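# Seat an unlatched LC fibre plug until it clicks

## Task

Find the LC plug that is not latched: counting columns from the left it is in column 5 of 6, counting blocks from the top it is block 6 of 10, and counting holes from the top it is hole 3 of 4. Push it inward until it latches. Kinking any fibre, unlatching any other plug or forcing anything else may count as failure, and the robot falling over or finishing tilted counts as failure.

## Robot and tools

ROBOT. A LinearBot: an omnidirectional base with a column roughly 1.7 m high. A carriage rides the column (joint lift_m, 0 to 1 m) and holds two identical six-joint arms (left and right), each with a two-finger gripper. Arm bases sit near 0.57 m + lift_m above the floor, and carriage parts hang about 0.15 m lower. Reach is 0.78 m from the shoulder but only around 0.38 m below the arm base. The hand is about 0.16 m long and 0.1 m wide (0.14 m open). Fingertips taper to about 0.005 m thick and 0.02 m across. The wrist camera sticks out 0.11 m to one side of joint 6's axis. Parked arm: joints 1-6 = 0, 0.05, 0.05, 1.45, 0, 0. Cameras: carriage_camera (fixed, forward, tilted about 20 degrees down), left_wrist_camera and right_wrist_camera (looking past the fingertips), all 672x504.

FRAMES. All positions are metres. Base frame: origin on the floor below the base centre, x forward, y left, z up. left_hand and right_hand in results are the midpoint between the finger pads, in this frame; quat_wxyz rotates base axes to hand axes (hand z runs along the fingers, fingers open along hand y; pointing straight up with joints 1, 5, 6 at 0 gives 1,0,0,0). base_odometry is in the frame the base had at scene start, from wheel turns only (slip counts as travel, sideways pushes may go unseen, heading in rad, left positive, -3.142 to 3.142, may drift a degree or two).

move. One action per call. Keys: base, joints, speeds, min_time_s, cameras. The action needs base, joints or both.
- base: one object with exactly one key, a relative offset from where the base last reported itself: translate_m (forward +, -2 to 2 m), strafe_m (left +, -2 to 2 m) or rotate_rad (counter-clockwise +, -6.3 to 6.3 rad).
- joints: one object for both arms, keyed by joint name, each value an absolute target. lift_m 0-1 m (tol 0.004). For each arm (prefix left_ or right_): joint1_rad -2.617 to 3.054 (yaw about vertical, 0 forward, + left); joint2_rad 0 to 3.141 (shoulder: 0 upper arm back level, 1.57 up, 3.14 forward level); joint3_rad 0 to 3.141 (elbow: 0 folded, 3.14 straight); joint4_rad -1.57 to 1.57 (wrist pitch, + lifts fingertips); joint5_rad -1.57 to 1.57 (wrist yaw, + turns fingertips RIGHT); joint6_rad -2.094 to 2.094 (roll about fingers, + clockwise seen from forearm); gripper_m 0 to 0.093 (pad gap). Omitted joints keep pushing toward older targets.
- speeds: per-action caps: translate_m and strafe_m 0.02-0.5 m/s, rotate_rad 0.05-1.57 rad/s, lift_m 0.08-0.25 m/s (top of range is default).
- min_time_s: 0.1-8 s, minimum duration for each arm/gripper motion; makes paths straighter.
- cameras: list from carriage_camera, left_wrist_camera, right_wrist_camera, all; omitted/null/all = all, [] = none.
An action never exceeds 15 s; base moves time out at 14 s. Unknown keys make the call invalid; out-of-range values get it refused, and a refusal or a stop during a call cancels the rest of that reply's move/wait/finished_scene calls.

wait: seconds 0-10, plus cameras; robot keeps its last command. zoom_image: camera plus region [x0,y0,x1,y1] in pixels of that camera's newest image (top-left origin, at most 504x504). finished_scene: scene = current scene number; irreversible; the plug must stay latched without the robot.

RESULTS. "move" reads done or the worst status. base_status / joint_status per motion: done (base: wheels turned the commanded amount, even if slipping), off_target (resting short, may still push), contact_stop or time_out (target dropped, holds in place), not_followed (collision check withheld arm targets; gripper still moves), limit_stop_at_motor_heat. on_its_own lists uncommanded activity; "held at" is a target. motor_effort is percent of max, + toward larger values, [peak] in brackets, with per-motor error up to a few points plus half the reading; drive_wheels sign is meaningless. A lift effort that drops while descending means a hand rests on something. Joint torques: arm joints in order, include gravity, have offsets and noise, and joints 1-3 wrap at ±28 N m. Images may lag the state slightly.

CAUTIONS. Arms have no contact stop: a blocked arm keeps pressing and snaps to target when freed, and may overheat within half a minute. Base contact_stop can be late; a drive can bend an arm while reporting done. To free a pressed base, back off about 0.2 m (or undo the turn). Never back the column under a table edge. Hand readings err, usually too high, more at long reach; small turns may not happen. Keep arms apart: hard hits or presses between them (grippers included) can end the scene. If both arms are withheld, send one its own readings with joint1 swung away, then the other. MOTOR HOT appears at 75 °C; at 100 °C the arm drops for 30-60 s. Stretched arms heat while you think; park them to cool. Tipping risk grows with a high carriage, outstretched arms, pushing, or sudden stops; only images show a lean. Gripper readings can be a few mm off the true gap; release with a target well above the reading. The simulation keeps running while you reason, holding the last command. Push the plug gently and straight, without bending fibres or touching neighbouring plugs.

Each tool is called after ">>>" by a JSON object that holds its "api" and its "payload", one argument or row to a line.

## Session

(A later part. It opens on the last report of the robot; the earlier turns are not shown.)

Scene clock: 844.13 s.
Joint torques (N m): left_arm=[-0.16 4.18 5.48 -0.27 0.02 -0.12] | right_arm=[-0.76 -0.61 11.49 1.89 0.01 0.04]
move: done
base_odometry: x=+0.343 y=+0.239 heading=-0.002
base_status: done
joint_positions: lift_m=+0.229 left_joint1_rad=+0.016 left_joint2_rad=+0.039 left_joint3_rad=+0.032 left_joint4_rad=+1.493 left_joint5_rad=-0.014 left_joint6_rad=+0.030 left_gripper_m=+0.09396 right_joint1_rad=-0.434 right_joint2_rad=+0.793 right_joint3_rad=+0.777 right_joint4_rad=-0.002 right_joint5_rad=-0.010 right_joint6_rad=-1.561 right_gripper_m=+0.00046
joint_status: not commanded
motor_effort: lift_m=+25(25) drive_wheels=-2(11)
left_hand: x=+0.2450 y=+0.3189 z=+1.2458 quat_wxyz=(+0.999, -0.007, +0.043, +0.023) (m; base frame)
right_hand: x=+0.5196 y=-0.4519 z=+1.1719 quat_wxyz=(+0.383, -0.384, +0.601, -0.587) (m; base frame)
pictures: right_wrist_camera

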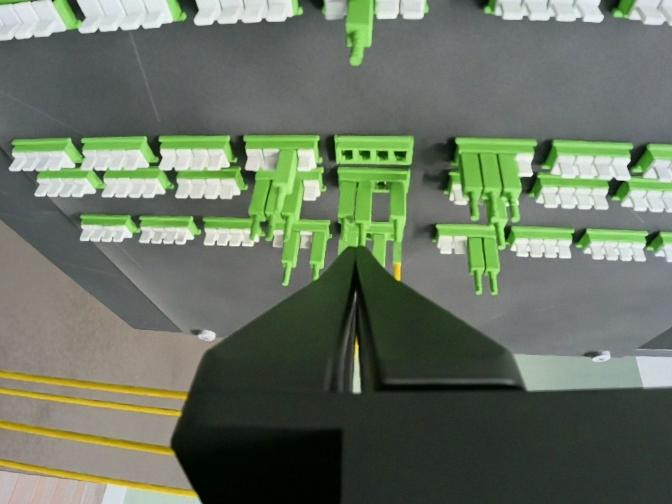

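>>> {"api": "move", "payload": {
  "base": {"strafe_m": -0.003},
  "speeds": {"strafe_m": 0.02},
  "joints": {"lift_m":0.2315},
  "cameras": ["right_wrist_camera"]
}}

>>> {"api": "zoom_image", "payload": {
  "camera": "right_wrist_camera",
  "region": [310, 150, 410, 250]
}}

>>> {"api": "move", "payload": {
  "base": {"translate_m": 0.013},
  "speeds": {"translate_m": 0.03},
  "cameras": ["right_wrist_camera"]
}}

>>> {"api": "zoom_image", "payload": {
  "camera": "right_wrist_camera",
  "region": [310, 170, 410, 270]
}}

Scene clock: 857.03 s.
Joint torques (N m): left_arm=[-0.05 4.14 5.31 -0.26 -0.01 -0.11] | right_arm=[-0.75 -0.62 11.54 1.86 0.01 0.04]
move: done
base_odometry: x=+0.343 y=+0.236 heading=-0.002
base_status: done
joint_positions: lift_m=+0.231 left_joint1_rad=+0.016 left_joint2_rad=+0.039 left_joint3_rad=+0.032 left_joint4_rad=+1.493 left_joint5_rad=-0.014 left_joint6_rad=+0.030 left_gripper_m=+0.09396 right_joint1_rad=-0.434 right_joint2_rad=+0.794 right_joint3_rad=+0.777 right_joint4_rad=+0.002 right_joint5_rad=-0.010 right_joint6_rad=-1.561 right_gripper_m=+0.00046
joint_status: all done
motor_effort: lift_m=+25(29) drive_wheels=+1(8)
left_hand: x=+0.2450 y=+0.3189 z=+1.2481 quat_wxyz=(+0.999, -0.007, +0.043, +0.023) (m; base frame)
right_hand: x=+0.5197 y=-0.4519 z=+1.1749 quat_wxyz=(+0.384, -0.384, +0.600, -0.588) (m; base frame)
pictures: right_wrist_camera

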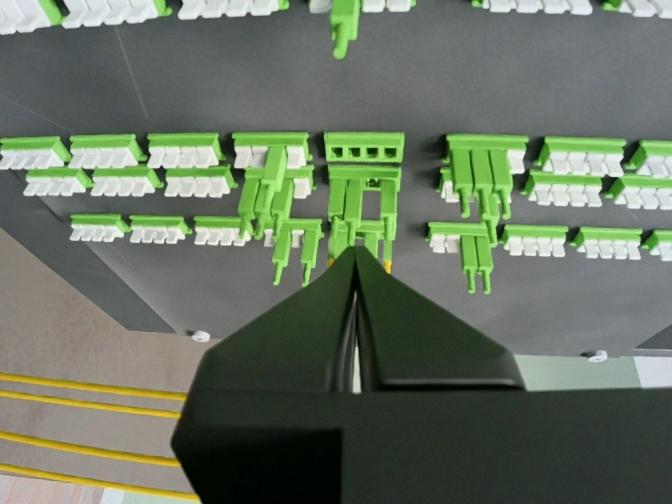

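Scaled by 5.040 from the camera's 672x504 image, which has a finer 960x720 frame.

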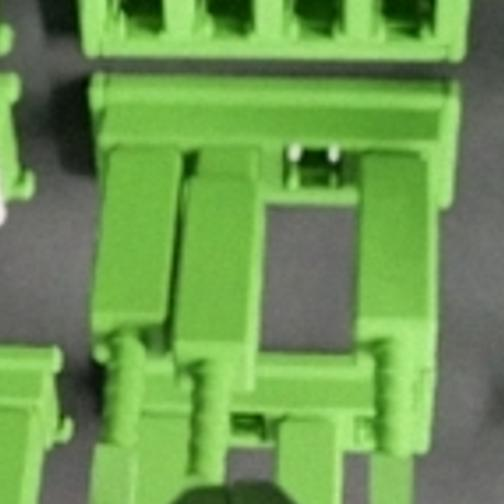

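Scene clock: 857.90 s.
Joint torques (N m): left_arm=[-0.01 4.07 5.53 -0.26 0 -0.14] | right_arm=[-0.75 -0.55 11.48 1.78 0 0.04]
move: done
base_odometry: x=+0.356 y=+0.236 heading=-0.002
base_status: done
joint_positions: lift_m=+0.231 left_joint1_rad=+0.016 left_joint2_rad=+0.039 left_joint3_rad=+0.032 left_joint4_rad=+1.493 left_joint5_rad=-0.014 left_joint6_rad=+0.030 left_gripper_m=+0.09396 right_joint1_rad=-0.434 right_joint2_rad=+0.794 right_joint3_rad=+0.777 right_joint4_rad=+0.009 right_joint5_rad=-0.009 right_joint6_rad=-1.561 right_gripper_m=+0.00046
joint_status: not commanded
motor_effort: lift_m=+25(25) drive_wheels=+3(7)
left_hand: x=+0.2449 y=+0.3189 z=+1.2481 quat_wxyz=(+0.999, -0.007, +0.042, +0.023) (m; base frame)
right_hand: x=+0.5196 y=-0.4521 z=+1.1768 quat_wxyz=(+0.385, -0.382, +0.598, -0.590) (m; base frame)
pictures: right_wrist_camera

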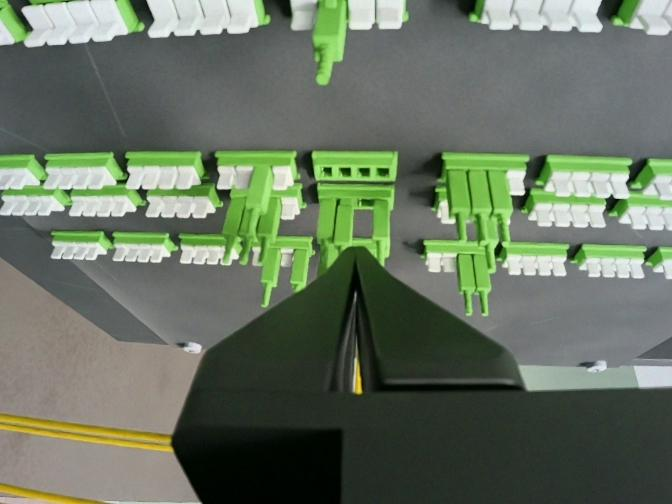

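Scaled by 5.040 from the camera's 672x504 image, which has a finer 960x720 frame.

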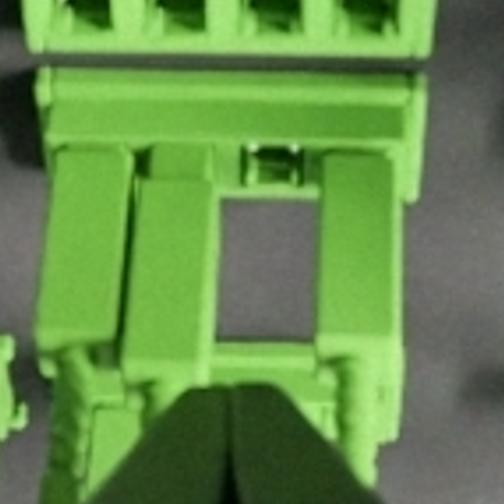

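>>> {"api": "move", "payload": {
  "base": {"translate_m": -0.03},
  "speeds": {"translate_m": 0.04},
  "cameras": []
}}

>>> {"api": "move", "payload": {
  "base": {"strafe_m": 0.002},
  "speeds": {"strafe_m": 0.02},
  "joints": {"lift_m":0.2282},
  "cameras": []
}}

>>> {"api": "move", "payload": {
  "base": {"translate_m": 0.020},
  "speeds": {"translate_m": 0.03},
  "cameras": ["right_wrist_camera"]
}}

>>> {"api": "zoom_image", "payload": {
  "camera": "right_wrist_camera",
  "region": [310, 160, 410, 260]
}}

Scene clock: 876.60 s.
Joint torques (N m): left_arm=[-0.1 4.27 5.42 -0.24 -0.01 -0.13] | right_arm=[-0.75 -0.58 11.44 1.79 -0.01 0.04]
move: done
base_odometry: x=+0.326 y=+0.236 heading=-0.002
base_status: done
joint_positions: lift_m=+0.231 left_joint1_rad=+0.016 left_joint2_rad=+0.039 left_joint3_rad=+0.032 left_joint4_rad=+1.493 left_joint5_rad=-0.014 left_joint6_rad=+0.030 left_gripper_m=+0.09396 right_joint1_rad=-0.434 right_joint2_rad=+0.794 right_joint3_rad=+0.777 right_joint4_rad=+0.010 right_joint5_rad=-0.009 right_joint6_rad=-1.561 right_gripper_m=+0.00046
joint_status: not commanded
motor_effort: lift_m=+25(25) drive_wheels=+0(10)
left_hand: x=+0.2450 y=+0.3189 z=+1.2481 quat_wxyz=(+0.999, -0.007, +0.043, +0.023) (m; base frame)
right_hand: x=+0.5196 y=-0.4521 z=+1.1769 quat_wxyz=(+0.385, -0.382, +0.598, -0.590) (m; base frame)
pictures: none
No camera images: "cameras" was empty.

Scene clock: 877.30 s.
Joint torques (N m): left_arm=[-0.01 4.19 5.33 -0.27 -0.01 -0.12] | right_arm=[-0.75 -0.81 11.45 1.82 0 0.04]
move: done
base_odometry: x=+0.326 y=+0.238 heading=-0.002
base_status: done
joint_positions: lift_m=+0.228 left_joint1_rad=+0.016 left_joint2_rad=+0.039 left_joint3_rad=+0.032 left_joint4_rad=+1.493 left_joint5_rad=-0.014 left_joint6_rad=+0.030 left_gripper_m=+0.09396 right_joint1_rad=-0.434 right_joint2_rad=+0.796 right_joint3_rad=+0.777 right_joint4_rad=+0.004 right_joint5_rad=-0.008 right_joint6_rad=-1.561 right_gripper_m=+0.00046
joint_status: all done
motor_effort: lift_m=+22(23) drive_wheels=+3(8)
left_hand: x=+0.2450 y=+0.3189 z=+1.2451 quat_wxyz=(+0.999, -0.007, +0.043, +0.023) (m; base frame)
right_hand: x=+0.5201 y=-0.4524 z=+1.1719 quat_wxyz=(+0.383, -0.383, +0.600, -0.588) (m; base frame)
pictures: none
No camera images: "cameras" was empty.

Scene clock: 878.40 s.
Joint torques (N m): left_arm=[-0.1 4.19 5.41 -0.25 0.01 -0.11] | right_arm=[-0.75 -0.83 11.48 1.81 -0.01 0.04]
move: done
base_odometry: x=+0.346 y=+0.238 heading=-0.002
base_status: done
joint_positions: lift_m=+0.228 left_joint1_rad=+0.016 left_joint2_rad=+0.039 left_joint3_rad=+0.032 left_joint4_rad=+1.493 left_joint5_rad=-0.014 left_joint6_rad=+0.030 left_gripper_m=+0.09396 right_joint1_rad=-0.434 right_joint2_rad=+0.796 right_joint3_rad=+0.777 right_joint4_rad=+0.009 right_joint5_rad=-0.008 right_joint6_rad=-1.561 right_gripper_m=+0.00046
joint_status: not commanded
motor_effort: lift_m=+22(23) drive_wheels=+0(7)
left_hand: x=+0.2450 y=+0.3189 z=+1.2451 quat_wxyz=(+0.999, -0.007, +0.043, +0.023) (m; base frame)
right_hand: x=+0.5201 y=-0.4524 z=+1.1729 quat_wxyz=(+0.384, -0.382, +0.599, -0.589) (m; base frame)
pictures: right_wrist_camera

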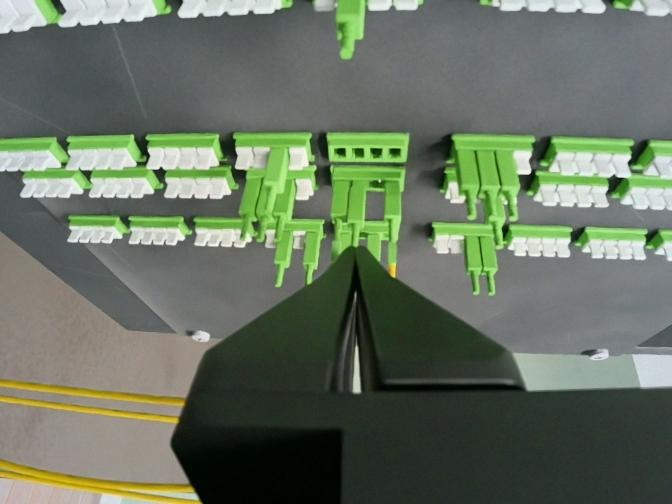

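Scaled by 5.040 from the camera's 672x504 image, which has a finer 960x720 frame.

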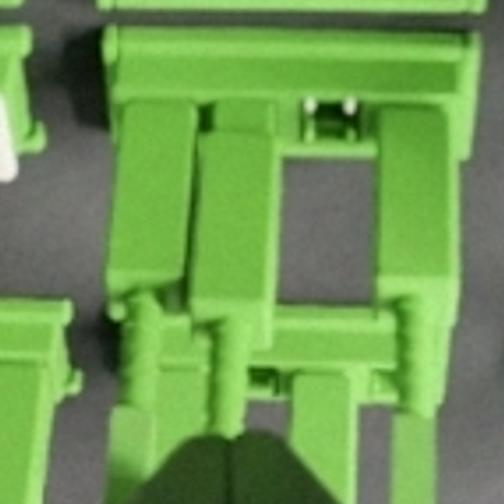

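>>> {"api": "move", "payload": {
  "base": {"translate_m": 0.014},
  "speeds": {"translate_m": 0.03},
  "cameras": ["right_wrist_camera"]
}}

>>> {"api": "zoom_image", "payload": {
  "camera": "right_wrist_camera",
  "region": [310, 170, 410, 270]
}}

>>> {"api": "move", "payload": {
  "base": {"translate_m": 0.006},
  "speeds": {"translate_m": 0.03},
  "cameras": ["right_wrist_camera"]
}}

>>> {"api": "zoom_image", "payload": {
  "camera": "right_wrist_camera",
  "region": [310, 180, 410, 280]
}}

Scene clock: 893.47 s.
Joint torques (N m): left_arm=[-0.09 4.22 5.44 -0.26 -0.01 -0.11] | right_arm=[-0.75 -0.84 11.48 1.63 -0.02 0.04]
move: done
base_odometry: x=+0.360 y=+0.237 heading=-0.003
base_status: done
joint_positions: lift_m=+0.228 left_joint1_rad=+0.016 left_joint2_rad=+0.039 left_joint3_rad=+0.032 left_joint4_rad=+1.493 left_joint5_rad=-0.014 left_joint6_rad=+0.030 left_gripper_m=+0.09396 right_joint1_rad=-0.434 right_joint2_rad=+0.796 right_joint3_rad=+0.777 right_joint4_rad=+0.024 right_joint5_rad=-0.008 right_joint6_rad=-1.561 right_gripper_m=+0.00046
joint_status: not commanded
motor_effort: lift_m=+22(23) drive_wheels=+3(6)
left_hand: x=+0.2450 y=+0.3189 z=+1.2451 quat_wxyz=(+0.999, -0.007, +0.043, +0.023) (m; base frame)
right_hand: x=+0.5201 y=-0.4525 z=+1.1768 quat_wxyz=(+0.387, -0.379, +0.595, -0.594) (m; base frame)
pictures: right_wrist_camera

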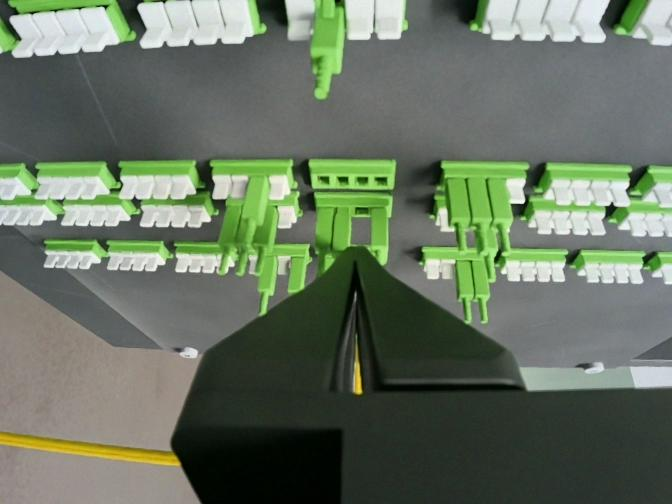

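Scaled by 5.040 from the camera's 672x504 image, which has a finer 960x720 frame.

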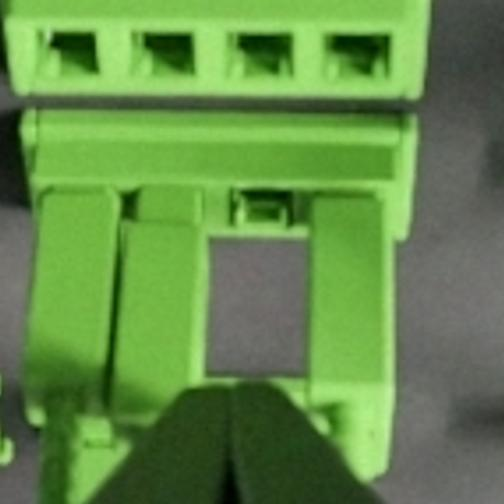

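Scene clock: 894.10 s.
Joint torques (N m): left_arm=[-0.06 4.18 5.37 -0.24 -0.01 -0.12] | right_arm=[-0.61 -0.85 11.47 1.61 -0.02 0.04]
move: done
base_odometry: x=+0.366 y=+0.237 heading=-0.003
base_status: done
joint_positions: lift_m=+0.228 left_joint1_rad=+0.016 left_joint2_rad=+0.039 left_joint3_rad=+0.032 left_joint4_rad=+1.493 left_joint5_rad=-0.014 left_joint6_rad=+0.030 left_gripper_m=+0.09396 right_joint1_rad=-0.435 right_joint2_rad=+0.796 right_joint3_rad=+0.777 right_joint4_rad=+0.026 right_joint5_rad=-0.008 right_joint6_rad=-1.561 right_gripper_m=+0.00046
joint_status: not commanded
motor_effort: lift_m=+22(23) drive_wheels=-3(7)
left_hand: x=+0.2449 y=+0.3189 z=+1.2451 quat_wxyz=(+0.999, -0.007, +0.042, +0.023) (m; base frame)
right_hand: x=+0.5199 y=-0.4530 z=+1.1771 quat_wxyz=(+0.387, -0.379, +0.594, -0.595) (m; base frame)
pictures: right_wrist_camera

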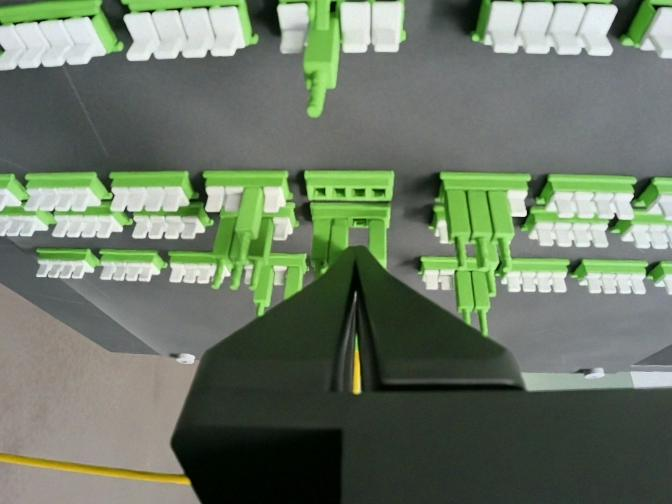

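Scaled by 5.040 from the camera's 672x504 image, which has a finer 960x720 frame.

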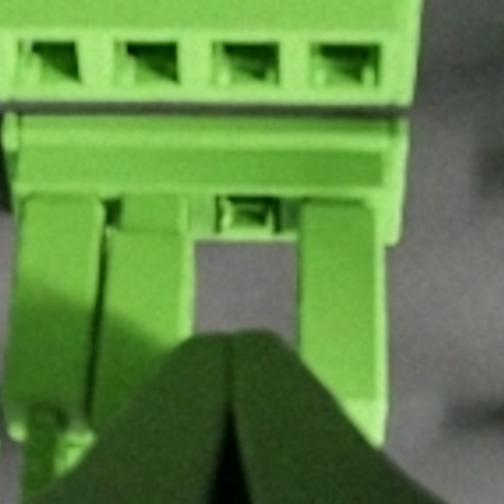

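>>> {"api": "move", "payload": {
  "base": {"translate_m": 0.003},
  "speeds": {"translate_m": 0.03},
  "cameras": ["right_wrist_camera"]
}}

>>> {"api": "zoom_image", "payload": {
  "camera": "right_wrist_camera",
  "region": [310, 190, 410, 290]
}}

Scene clock: 913.57 s.
Joint torques (N m): left_arm=[0.03 4.08 5.49 -0.26 -0.02 -0.11] | right_arm=[-0.54 -0.39 11.43 1.68 -0.05 0.04]
move: done
base_odometry: x=+0.369 y=+0.237 heading=-0.003
base_status: done
joint_positions: lift_m=+0.228 left_joint1_rad=+0.016 left_joint2_rad=+0.039 left_joint3_rad=+0.032 left_joint4_rad=+1.493 left_joint5_rad=-0.014 left_joint6_rad=+0.030 left_gripper_m=+0.09396 right_joint1_rad=-0.436 right_joint2_rad=+0.792 right_joint3_rad=+0.777 right_joint4_rad=+0.020 right_joint5_rad=-0.005 right_joint6_rad=-1.561 right_gripper_m=+0.00046
joint_status: not commanded
motor_effort: lift_m=+22(23) drive_wheels=+1(8)
left_hand: x=+0.2451 y=+0.3189 z=+1.2451 quat_wxyz=(+0.999, -0.007, +0.043, +0.023) (m; base frame)
right_hand: x=+0.5186 y=-0.4532 z=+1.1771 quat_wxyz=(+0.385, -0.378, +0.595, -0.595) (m; base frame)
pictures: right_wrist_camera

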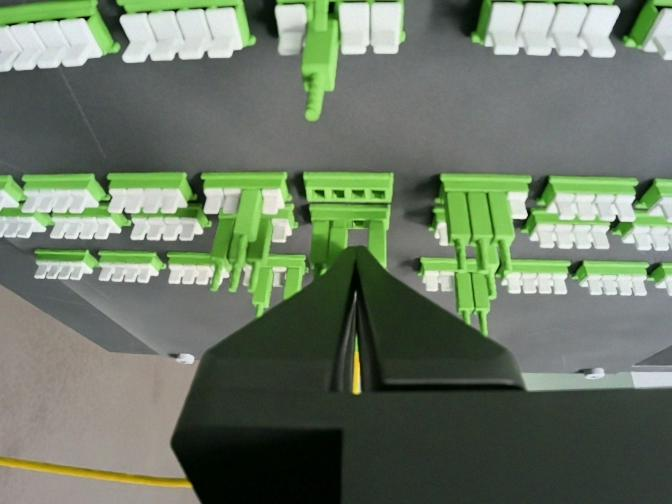

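Scaled by 5.040 from the camera's 672x504 image, which has a finer 960x720 frame.

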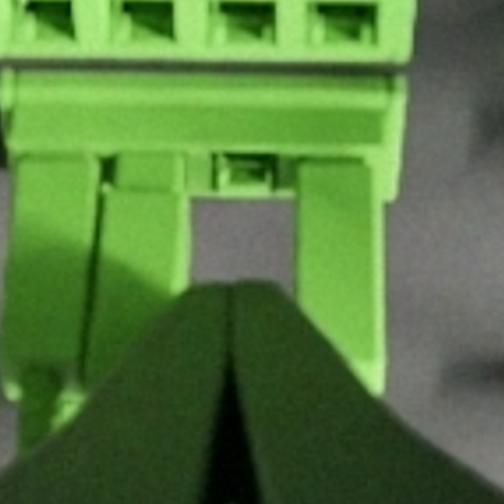

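>>> {"api": "move", "payload": {
  "base": {"translate_m": 0.003},
  "speeds": {"translate_m": 0.03},
  "cameras": ["right_wrist_camera"]
}}

>>> {"api": "zoom_image", "payload": {
  "camera": "right_wrist_camera",
  "region": [310, 190, 410, 290]
}}

Scene clock: 918.63 s.
Joint torques (N m): left_arm=[-0.12 4.16 5.46 -0.25 -0.02 -0.13] | right_arm=[-0.49 0.23 11.44 1.75 -0.09 0.04]
move: done
base_odometry: x=+0.372 y=+0.237 heading=-0.003
base_status: done
joint_positions: lift_m=+0.228 left_joint1_rad=+0.016 left_joint2_rad=+0.039 left_joint3_rad=+0.032 left_joint4_rad=+1.492 left_joint5_rad=-0.014 left_joint6_rad=+0.030 left_gripper_m=+0.09396 right_joint1_rad=-0.437 right_joint2_rad=+0.785 right_joint3_rad=+0.777 right_joint4_rad=+0.011 right_joint5_rad=-0.001 right_joint6_rad=-1.561 right_gripper_m=+0.00046
joint_status: not commanded
motor_effort: lift_m=+22(23) drive_wheels=+3(9)
left_hand: x=+0.2452 y=+0.3189 z=+1.2451 quat_wxyz=(+0.999, -0.007, +0.043, +0.023) (m; base frame)
right_hand: x=+0.5167 y=-0.4533 z=+1.1770 quat_wxyz=(+0.384, -0.377, +0.597, -0.595) (m; base frame)
pictures: right_wrist_camera

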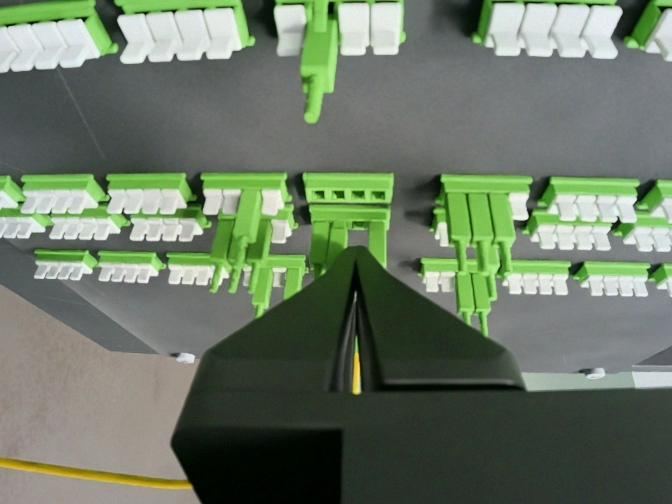

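Scaled by 5.040 from the camera's 672x504 image, which has a finer 960x720 frame.

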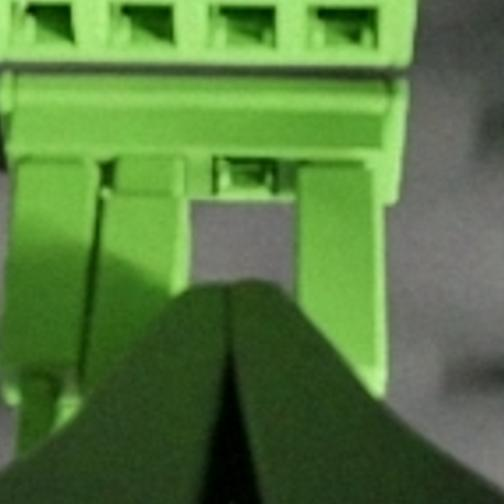

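>>> {"api": "move", "payload": {
  "base": {"translate_m": -0.037},
  "speeds": {"translate_m": 0.04},
  "cameras": []
}}

>>> {"api": "move", "payload": {
  "base": {"strafe_m": 0.002},
  "speeds": {"strafe_m": 0.02},
  "joints": {"lift_m":0.227,"right_joint4_rad":-0.015},
  "cameras": ["right_wrist_camera"]
}}

>>> {"api": "zoom_image", "payload": {
  "camera": "right_wrist_camera",
  "region": [300, 140, 410, 250]
}}

Scene clock: 965.07 s.
Joint torques (N m): left_arm=[-0.02 4.18 5.44 -0.24 -0.01 -0.1] | right_arm=[-0.47 -0.75 11.48 1.72 -0.08 0.04]
move: done
base_odometry: x=+0.335 y=+0.237 heading=-0.003
base_status: done
joint_positions: lift_m=+0.228 left_joint1_rad=+0.016 left_joint2_rad=+0.039 left_joint3_rad=+0.032 left_joint4_rad=+1.492 left_joint5_rad=-0.014 left_joint6_rad=+0.030 left_gripper_m=+0.09396 right_joint1_rad=-0.437 right_joint2_rad=+0.795 right_joint3_rad=+0.777 right_joint4_rad=+0.016 right_joint5_rad=-0.001 right_joint6_rad=-1.561 right_gripper_m=+0.00046
joint_status: not commanded
motor_effort: lift_m=+23(23) drive_wheels=+3(11)
left_hand: x=+0.2452 y=+0.3189 z=+1.2451 quat_wxyz=(+0.999, -0.007, +0.043, +0.023) (m; base frame)
right_hand: x=+0.5189 y=-0.4543 z=+1.1751 quat_wxyz=(+0.383, -0.378, +0.599, -0.594) (m; base frame)
pictures: none
No camera images: "cameras" was empty.

Scene clock: 965.77 s.
Joint torques (N m): left_arm=[-0.12 4.22 5.46 -0.24 0 -0.12] | right_arm=[-0.47 -0.69 11.49 1.68 -0.08 0.04]
move: done
base_odometry: x=+0.335 y=+0.239 heading=-0.003
base_status: done
joint_positions: lift_m=+0.227 left_joint1_rad=+0.016 left_joint2_rad=+0.039 left_joint3_rad=+0.032 left_joint4_rad=+1.493 left_joint5_rad=-0.014 left_joint6_rad=+0.030 left_gripper_m=+0.09396 right_joint1_rad=-0.437 right_joint2_rad=+0.795 right_joint3_rad=+0.777 right_joint4_rad=+0.004 right_joint5_rad=-0.001 right_joint6_rad=-1.561 right_gripper_m=+0.00046
joint_status: all done
motor_effort: lift_m=+22(23) drive_wheels=+2(7)
left_hand: x=+0.2451 y=+0.3190 z=+1.2439 quat_wxyz=(+0.999, -0.007, +0.043, +0.023) (m; base frame)
right_hand: x=+0.5189 y=-0.4543 z=+1.1710 quat_wxyz=(+0.380, -0.380, +0.602, -0.590) (m; base frame)
pictures: right_wrist_camera

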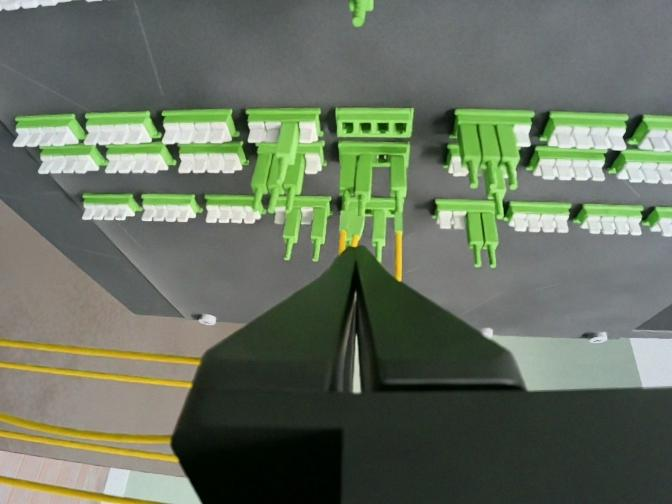

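Scaled by 4.582 from the camera's 672x504 image, which has a finer 960x720 frame.

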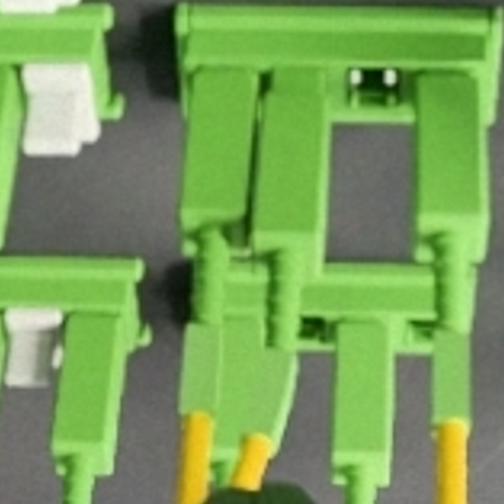

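>>> {"api": "zoom_image", "payload": {
  "camera": "right_wrist_camera",
  "region": [330, 140, 410, 220]
}}

>>> {"api": "move", "payload": {
  "base": {"translate_m": -0.04},
  "speeds": {"translate_m": 0.05},
  "cameras": ["right_wrist_camera"]
}}

>>> {"api": "zoom_image", "payload": {
  "camera": "right_wrist_camera",
  "region": [320, 90, 430, 200]
}}

Scaled by 6.300 from the camera's 672x504 image, which has a finer 960x720 frame.

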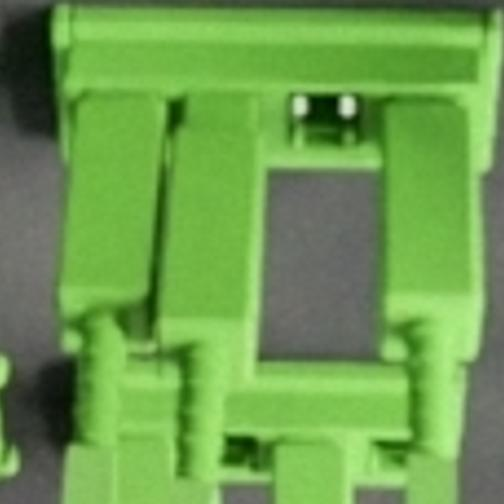

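Scene clock: 976.87 s.
Joint torques (N m): left_arm=[-0.1 4.21 5.45 -0.23 0 -0.11] | right_arm=[-0.47 -0.68 11.48 1.73 -0.08 0.04]
move: done
base_odometry: x=+0.295 y=+0.239 heading=-0.003
base_status: done
joint_positions: lift_m=+0.227 left_joint1_rad=+0.016 left_joint2_rad=+0.039 left_joint3_rad=+0.032 left_joint4_rad=+1.493 left_joint5_rad=-0.014 left_joint6_rad=+0.030 left_gripper_m=+0.09396 right_joint1_rad=-0.437 right_joint2_rad=+0.795 right_joint3_rad=+0.777 right_joint4_rad=+0.000 right_joint5_rad=-0.001 right_joint6_rad=-1.561 right_gripper_m=+0.00046
joint_status: not commanded
motor_effort: lift_m=+21(23) drive_wheels=+0(6)
left_hand: x=+0.2451 y=+0.3190 z=+1.2439 quat_wxyz=(+0.999, -0.007, +0.043, +0.023) (m; base frame)
right_hand: x=+0.5189 y=-0.4543 z=+1.1701 quat_wxyz=(+0.380, -0.381, +0.603, -0.589) (m; base frame)
pictures: right_wrist_camera

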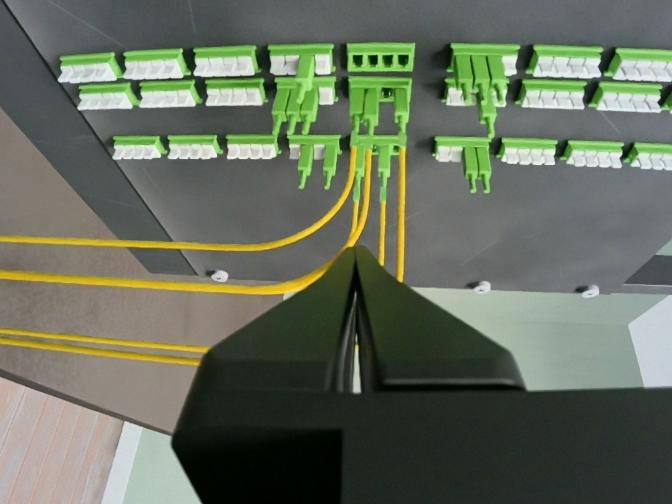

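Scaled by 4.582 from the camera's 672x504 image, which has a finer 960x720 frame.

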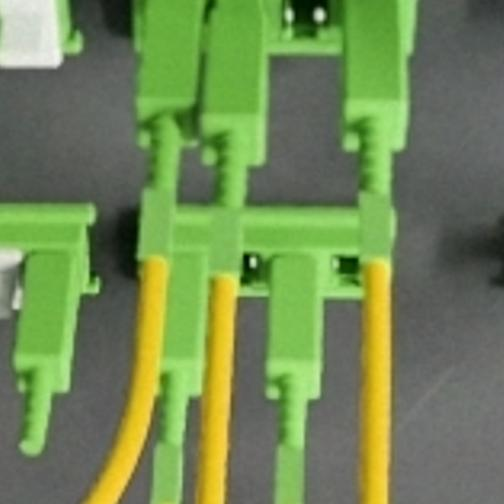

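>>> {"api": "move", "payload": {
  "base": {"strafe_m": 0.0015},
  "speeds": {"strafe_m": 0.02},
  "joints": {"lift_m":0.2295,"right_joint1_rad":-0.44,"right_joint2_rad":0.8,"right_joint5_rad":0},
  "cameras": []
}}

>>> {"api": "move", "payload": {
  "base": {"translate_m": 0.048},
  "speeds": {"translate_m": 0.05},
  "cameras": ["right_wrist_camera"]
}}

>>> {"api": "zoom_image", "payload": {
  "camera": "right_wrist_camera",
  "region": [310, 150, 410, 250]
}}

Scene clock: 992.97 s.
Joint torques (N m): left_arm=[-0.27 4.11 5.46 -0.23 0.02 -0.1] | right_arm=[-0.49 -0.7 11.51 1.79 -0.09 0.04]
move: done
base_odometry: x=+0.295 y=+0.240 heading=-0.003
base_status: done
joint_positions: lift_m=+0.229 left_joint1_rad=+0.016 left_joint2_rad=+0.039 left_joint3_rad=+0.032 left_joint4_rad=+1.493 left_joint5_rad=-0.014 left_joint6_rad=+0.030 left_gripper_m=+0.09396 right_joint1_rad=-0.437 right_joint2_rad=+0.795 right_joint3_rad=+0.777 right_joint4_rad=-0.005 right_joint5_rad=-0.001 right_joint6_rad=-1.561 right_gripper_m=+0.00046
joint_status: all done
motor_effort: lift_m=+25(28) drive_wheels=-2(4)
left_hand: x=+0.2451 y=+0.3190 z=+1.2461 quat_wxyz=(+0.999, -0.007, +0.043, +0.023) (m; base frame)
right_hand: x=+0.5190 y=-0.4543 z=+1.1708 quat_wxyz=(+0.379, -0.382, +0.605, -0.587) (m; base frame)
pictures: none
No camera images: "cameras" was empty.

Scene clock: 994.43 s.
Joint torques (N m): left_arm=[-0.14 4.21 5.39 -0.26 0.01 -0.12] | right_arm=[-0.47 -0.76 11.47 1.79 -0.09 0.04]
move: done
base_odometry: x=+0.343 y=+0.240 heading=-0.003
base_status: done
joint_positions: lift_m=+0.229 left_joint1_rad=+0.016 left_joint2_rad=+0.039 left_joint3_rad=+0.032 left_joint4_rad=+1.493 left_joint5_rad=-0.014 left_joint6_rad=+0.030 left_gripper_m=+0.09396 right_joint1_rad=-0.437 right_joint2_rad=+0.795 right_joint3_rad=+0.777 right_joint4_rad=-0.006 right_joint5_rad=-0.001 right_joint6_rad=-1.561 right_gripper_m=+0.00046
joint_status: not commanded
motor_effort: lift_m=+25(25) drive_wheels=-3(10)
left_hand: x=+0.2451 y=+0.3190 z=+1.2461 quat_wxyz=(+0.999, -0.007, +0.043, +0.023) (m; base frame)
right_hand: x=+0.5190 y=-0.4543 z=+1.1705 quat_wxyz=(+0.378, -0.382, +0.605, -0.587) (m; base frame)
pictures: right_wrist_camera

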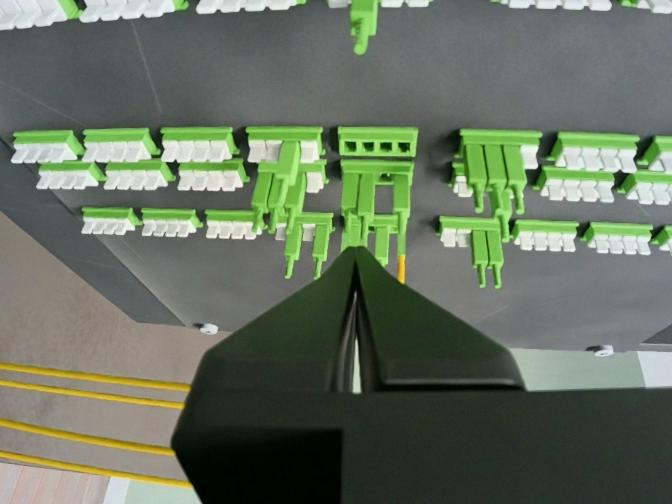

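Scaled by 5.040 from the camera's 672x504 image, which has a finer 960x720 frame.

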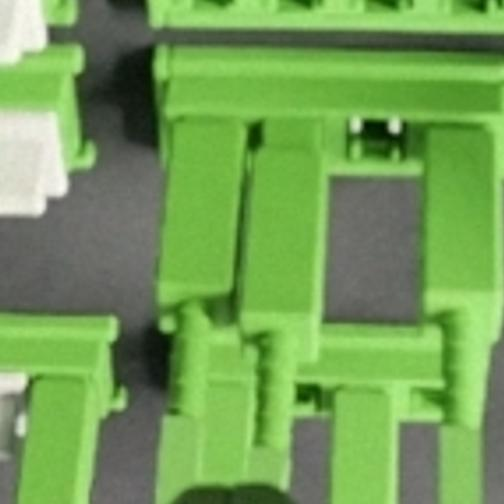

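>>> {"api": "move", "payload": {
  "joints": {"lift_m":0.2325,"right_joint4_rad":-0.006},
  "cameras": []
}}

>>> {"api": "move", "payload": {
  "base": {"translate_m": 0.010},
  "speeds": {"translate_m": 0.03},
  "cameras": ["right_wrist_camera"]
}}

>>> {"api": "zoom_image", "payload": {
  "camera": "right_wrist_camera",
  "region": [310, 170, 410, 270]
}}

Scene clock: 999.97 s.
Joint torques (N m): left_arm=[-0.12 4.19 5.52 -0.24 -0.04 -0.11] | right_arm=[-0.5 -0.77 11.48 1.85 -0.07 0.04]
move: done
base_odometry: x=+0.343 y=+0.240 heading=-0.003
base_status: not commanded
joint_positions: lift_m=+0.232 left_joint1_rad=+0.016 left_joint2_rad=+0.039 left_joint3_rad=+0.032 left_joint4_rad=+1.493 left_joint5_rad=-0.014 left_joint6_rad=+0.030 left_gripper_m=+0.09396 right_joint1_rad=-0.437 right_joint2_rad=+0.796 right_joint3_rad=+0.777 right_joint4_rad=-0.004 right_joint5_rad=-0.001 right_joint6_rad=-1.561 right_gripper_m=+0.00046
joint_status: all done
motor_effort: lift_m=+25(28) drive_wheels=-1(3)
left_hand: x=+0.2451 y=+0.3190 z=+1.2491 quat_wxyz=(+0.999, -0.007, +0.043, +0.023) (m; base frame)
right_hand: x=+0.5191 y=-0.4544 z=+1.1739 quat_wxyz=(+0.379, -0.382, +0.605, -0.587) (m; base frame)
pictures: none
No camera images: "cameras" was empty.

Scene clock: 1000.73 s.
Joint torques (N m): left_arm=[-0.1 4.22 5.38 -0.24 0.01 -0.11] | right_arm=[-0.36 -0.43 11.55 1.91 -0.1 0.04]
move: done
base_odometry: x=+0.353 y=+0.240 heading=-0.003
base_status: done
joint_positions: lift_m=+0.232 left_joint1_rad=+0.016 left_joint2_rad=+0.039 left_joint3_rad=+0.032 left_joint4_rad=+1.492 left_joint5_rad=-0.014 left_joint6_rad=+0.030 left_gripper_m=+0.09396 right_joint1_rad=-0.438 right_joint2_rad=+0.793 right_joint3_rad=+0.777 right_joint4_rad=-0.010 right_joint5_rad=+0.001 right_joint6_rad=-1.561 right_gripper_m=+0.00046
joint_status: not commanded
motor_effort: lift_m=+24(25) drive_wheels=+1(6)
left_hand: x=+0.2452 y=+0.3190 z=+1.2491 quat_wxyz=(+0.999, -0.007, +0.043, +0.023) (m; base frame)
right_hand: x=+0.5181 y=-0.4550 z=+1.1733 quat_wxyz=(+0.377, -0.381, +0.606, -0.587) (m; base frame)
pictures: right_wrist_camera

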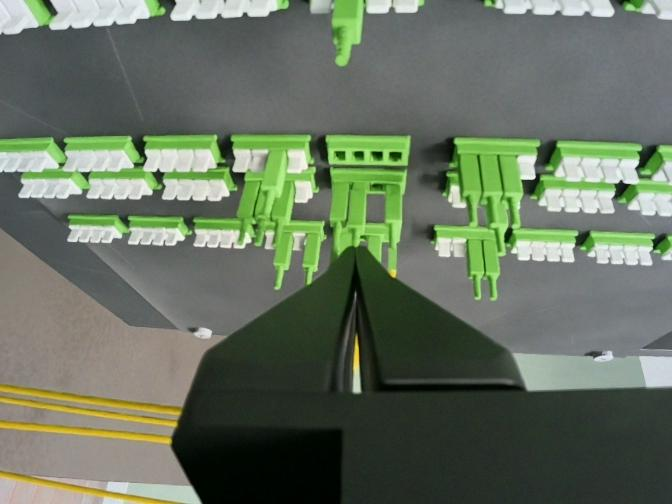

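Scaled by 5.040 from the camera's 672x504 image, which has a finer 960x720 frame.

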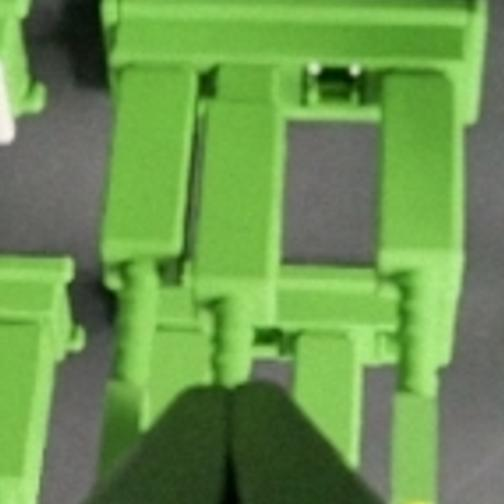

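>>> {"api": "move", "payload": {
  "base": {"translate_m": -0.015},
  "speeds": {"translate_m": 0.03},
  "cameras": []
}}

>>> {"api": "move", "payload": {
  "base": {"strafe_m": 0.0015},
  "speeds": {"strafe_m": 0.02},
  "cameras": []
}}

>>> {"api": "move", "payload": {
  "base": {"translate_m": 0.020},
  "speeds": {"translate_m": 0.03},
  "cameras": ["right_wrist_camera"]
}}

>>> {"api": "zoom_image", "payload": {
  "camera": "right_wrist_camera",
  "region": [310, 170, 410, 270]
}}

Scene clock: 1016.30 s.
Joint torques (N m): left_arm=[-0.06 4.03 5.41 -0.22 -0.01 -0.12] | right_arm=[-0.42 -0.65 11.45 1.91 -0.08 0.04]
move: done
base_odometry: x=+0.338 y=+0.240 heading=-0.003
base_status: done
joint_positions: lift_m=+0.232 left_joint1_rad=+0.016 left_joint2_rad=+0.039 left_joint3_rad=+0.032 left_joint4_rad=+1.492 left_joint5_rad=-0.014 left_joint6_rad=+0.030 left_gripper_m=+0.09396 right_joint1_rad=-0.437 right_joint2_rad=+0.795 right_joint3_rad=+0.777 right_joint4_rad=-0.010 right_joint5_rad=-0.001 right_joint6_rad=-1.561 right_gripper_m=+0.00046
joint_status: not commanded
motor_effort: lift_m=+25(25) drive_wheels=-2(6)
left_hand: x=+0.2452 y=+0.3190 z=+1.2491 quat_wxyz=(+0.999, -0.007, +0.043, +0.023) (m; base frame)
right_hand: x=+0.5186 y=-0.4546 z=+1.1729 quat_wxyz=(+0.377, -0.382, +0.606, -0.586) (m; base frame)
pictures: none
No camera images: "cameras" was empty.

Scene clock: 1017.00 s.
Joint torques (N m): left_arm=[-0.09 4.23 5.31 -0.24 -0.02 -0.11] | right_arm=[-0.4 -0.66 11.47 1.9 -0.09 0.04]
move: done
base_odometry: x=+0.338 y=+0.242 heading=-0.003
base_status: done
joint_positions: lift_m=+0.232 left_joint1_rad=+0.016 left_joint2_rad=+0.039 left_joint3_rad=+0.032 left_joint4_rad=+1.492 left_joint5_rad=-0.014 left_joint6_rad=+0.030 left_gripper_m=+0.09396 right_joint1_rad=-0.437 right_joint2_rad=+0.795 right_joint3_rad=+0.777 right_joint4_rad=-0.010 right_joint5_rad=-0.001 right_joint6_rad=-1.561 right_gripper_m=+0.00046
joint_status: not commanded
motor_effort: lift_m=+24(25) drive_wheels=-2(9)
left_hand: x=+0.2452 y=+0.3190 z=+1.2491 quat_wxyz=(+0.999, -0.007, +0.043, +0.023) (m; base frame)
right_hand: x=+0.5186 y=-0.4546 z=+1.1729 quat_wxyz=(+0.377, -0.382, +0.606, -0.586) (m; base frame)
pictures: none
No camera images: "cameras" was empty.

Scene clock: 1018.10 s.
Joint torques (N m): left_arm=[-0.09 4.21 5.38 -0.25 -0.01 -0.13] | right_arm=[-0.35 0.36 11.43 2.02 -0.19 0.05]
move: done
base_odometry: x=+0.358 y=+0.242 heading=-0.003
base_status: done
joint_positions: lift_m=+0.232 left_joint1_rad=+0.016 left_joint2_rad=+0.039 left_joint3_rad=+0.032 left_joint4_rad=+1.492 left_joint5_rad=-0.014 left_joint6_rad=+0.030 left_gripper_m=+0.09396 right_joint1_rad=-0.438 right_joint2_rad=+0.785 right_joint3_rad=+0.777 right_joint4_rad=-0.023 right_joint5_rad=+0.008 right_joint6_rad=-1.561 right_gripper_m=+0.00046
joint_status: not commanded
motor_effort: lift_m=+24(25) drive_wheels=+3(8)
left_hand: x=+0.2452 y=+0.3190 z=+1.2491 quat_wxyz=(+0.999, -0.007, +0.043, +0.023) (m; base frame)
right_hand: x=+0.5156 y=-0.4552 z=+1.1728 quat_wxyz=(+0.374, -0.380, +0.609, -0.587) (m; base frame)
pictures: right_wrist_camera

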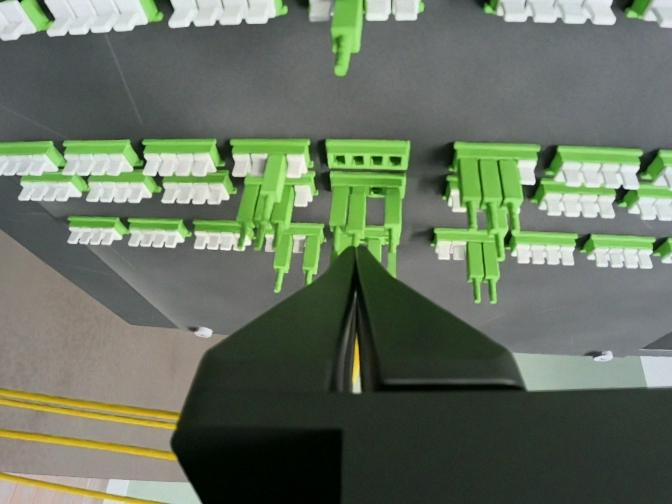

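Scaled by 5.040 from the camera's 672x504 image, which has a finer 960x720 frame.

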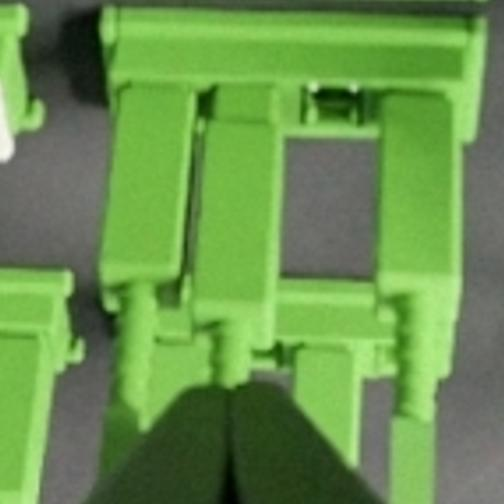

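>>> {"api": "move", "payload": {
  "base": {"translate_m": -0.044},
  "speeds": {"translate_m": 0.04},
  "joints": {"right_joint5_rad":0.0,"right_joint4_rad":0.0},
  "cameras": ["right_wrist_camera"]
}}

>>> {"api": "zoom_image", "payload": {
  "camera": "right_wrist_camera",
  "region": [290, 130, 420, 260]
}}

Scene clock: 1066.23 s.
Joint torques (N m): left_arm=[-0.05 4.18 5.48 -0.24 -0.01 -0.12] | right_arm=[-0.35 -0.57 11.48 1.96 -0.16 0.04]
move: done
base_odometry: x=+0.314 y=+0.242 heading=-0.003
base_status: done
joint_positions: lift_m=+0.232 left_joint1_rad=+0.016 left_joint2_rad=+0.039 left_joint3_rad=+0.032 left_joint4_rad=+1.492 left_joint5_rad=-0.014 left_joint6_rad=+0.030 left_gripper_m=+0.09396 right_joint1_rad=-0.438 right_joint2_rad=+0.794 right_joint3_rad=+0.777 right_joint4_rad=-0.011 right_joint5_rad=+0.006 right_joint6_rad=-1.561 right_gripper_m=+0.00046
joint_status: all done
motor_effort: lift_m=+24(25) drive_wheels=-2(6)
left_hand: x=+0.2452 y=+0.3190 z=+1.2491 quat_wxyz=(+0.999, -0.007, +0.043, +0.023) (m; base frame)
right_hand: x=+0.5178 y=-0.4558 z=+1.1728 quat_wxyz=(+0.375, -0.380, +0.608, -0.588) (m; base frame)
pictures: right_wrist_camera

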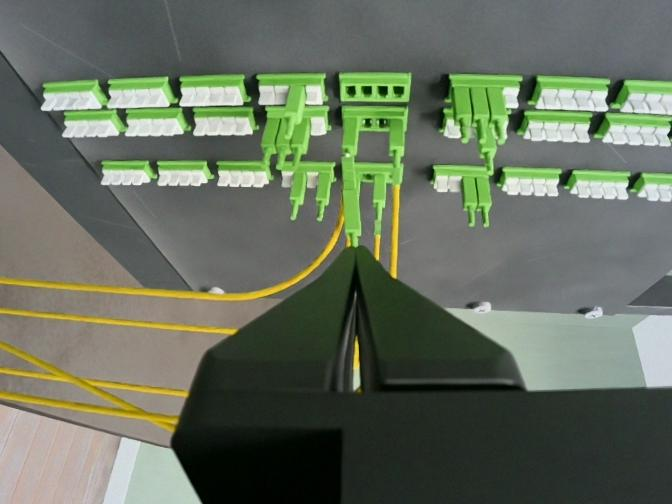

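Scaled by 3.877 from the camera's 672x504 image, which has a finer 960x720 frame.

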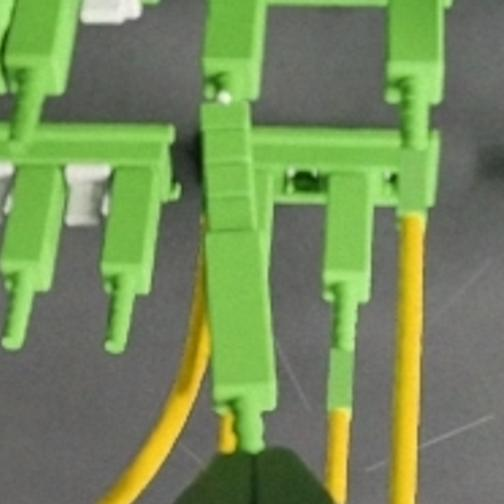

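>>> {"api": "zoom_image", "payload": {
  "camera": "right_wrist_camera",
  "region": [320, 140, 400, 270]
}}

>>> {"api": "zoom_image", "payload": {
  "camera": "right_wrist_camera",
  "region": [300, 80, 430, 210]
}}

Scaled by 3.877 from the camera's 672x504 image, which has a finer 960x720 frame.

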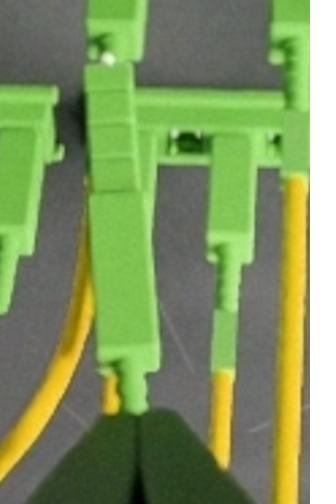

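Scaled by 3.877 from the camera's 672x504 image, which has a finer 960x720 frame.

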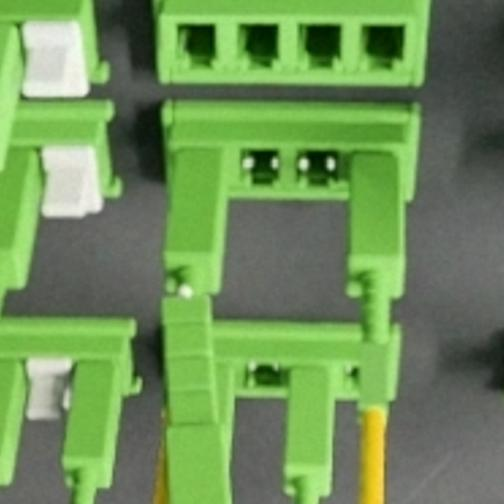

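>>> {"api": "move", "payload": {
  "base": {"translate_m": -0.015},
  "speeds": {"translate_m": 0.03},
  "cameras": ["right_wrist_camera"]
}}

>>> {"api": "zoom_image", "payload": {
  "camera": "right_wrist_camera",
  "region": [290, 120, 430, 260]
}}

Scene clock: 1092.60 s.
Joint torques (N m): left_arm=[0.03 4.1 5.46 -0.25 0 -0.14] | right_arm=[-0.36 -0.61 11.45 1.95 -0.16 0.04]
move: done
base_odometry: x=+0.299 y=+0.242 heading=-0.003
base_status: done
joint_positions: lift_m=+0.232 left_joint1_rad=+0.016 left_joint2_rad=+0.039 left_joint3_rad=+0.032 left_joint4_rad=+1.492 left_joint5_rad=-0.014 left_joint6_rad=+0.030 left_gripper_m=+0.09396 right_joint1_rad=-0.438 right_joint2_rad=+0.794 right_joint3_rad=+0.777 right_joint4_rad=-0.009 right_joint5_rad=+0.006 right_joint6_rad=-1.561 right_gripper_m=+0.00046
joint_status: not commanded
motor_effort: lift_m=+24(25) drive_wheels=+1(10)
left_hand: x=+0.2452 y=+0.3190 z=+1.2491 quat_wxyz=(+0.999, -0.007, +0.043, +0.023) (m; base frame)
right_hand: x=+0.5178 y=-0.4558 z=+1.1732 quat_wxyz=(+0.375, -0.380, +0.607, -0.588) (m; base frame)
pictures: right_wrist_camera

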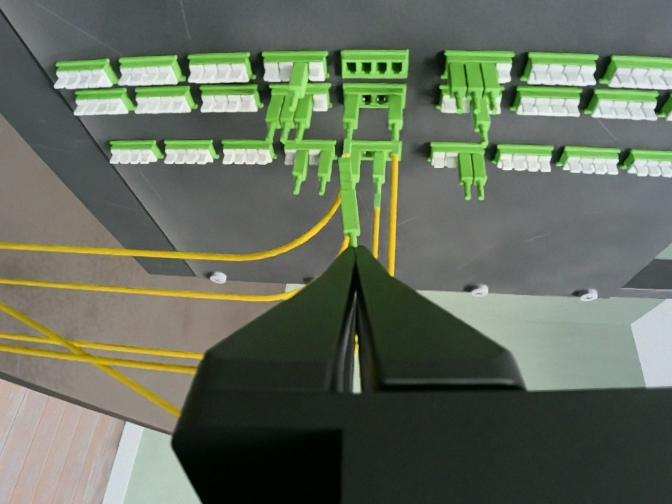

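Scaled by 3.600 from the camera's 672x504 image, which has a finer 960x720 frame.

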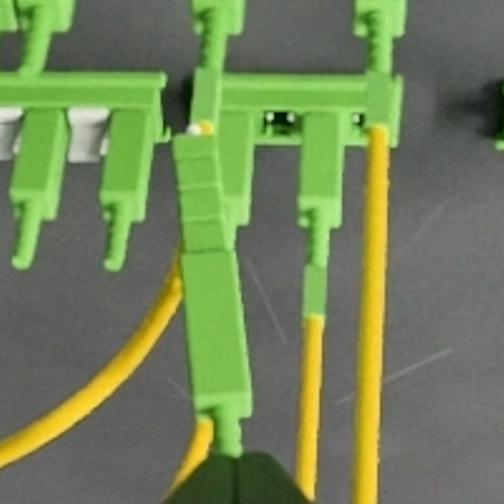

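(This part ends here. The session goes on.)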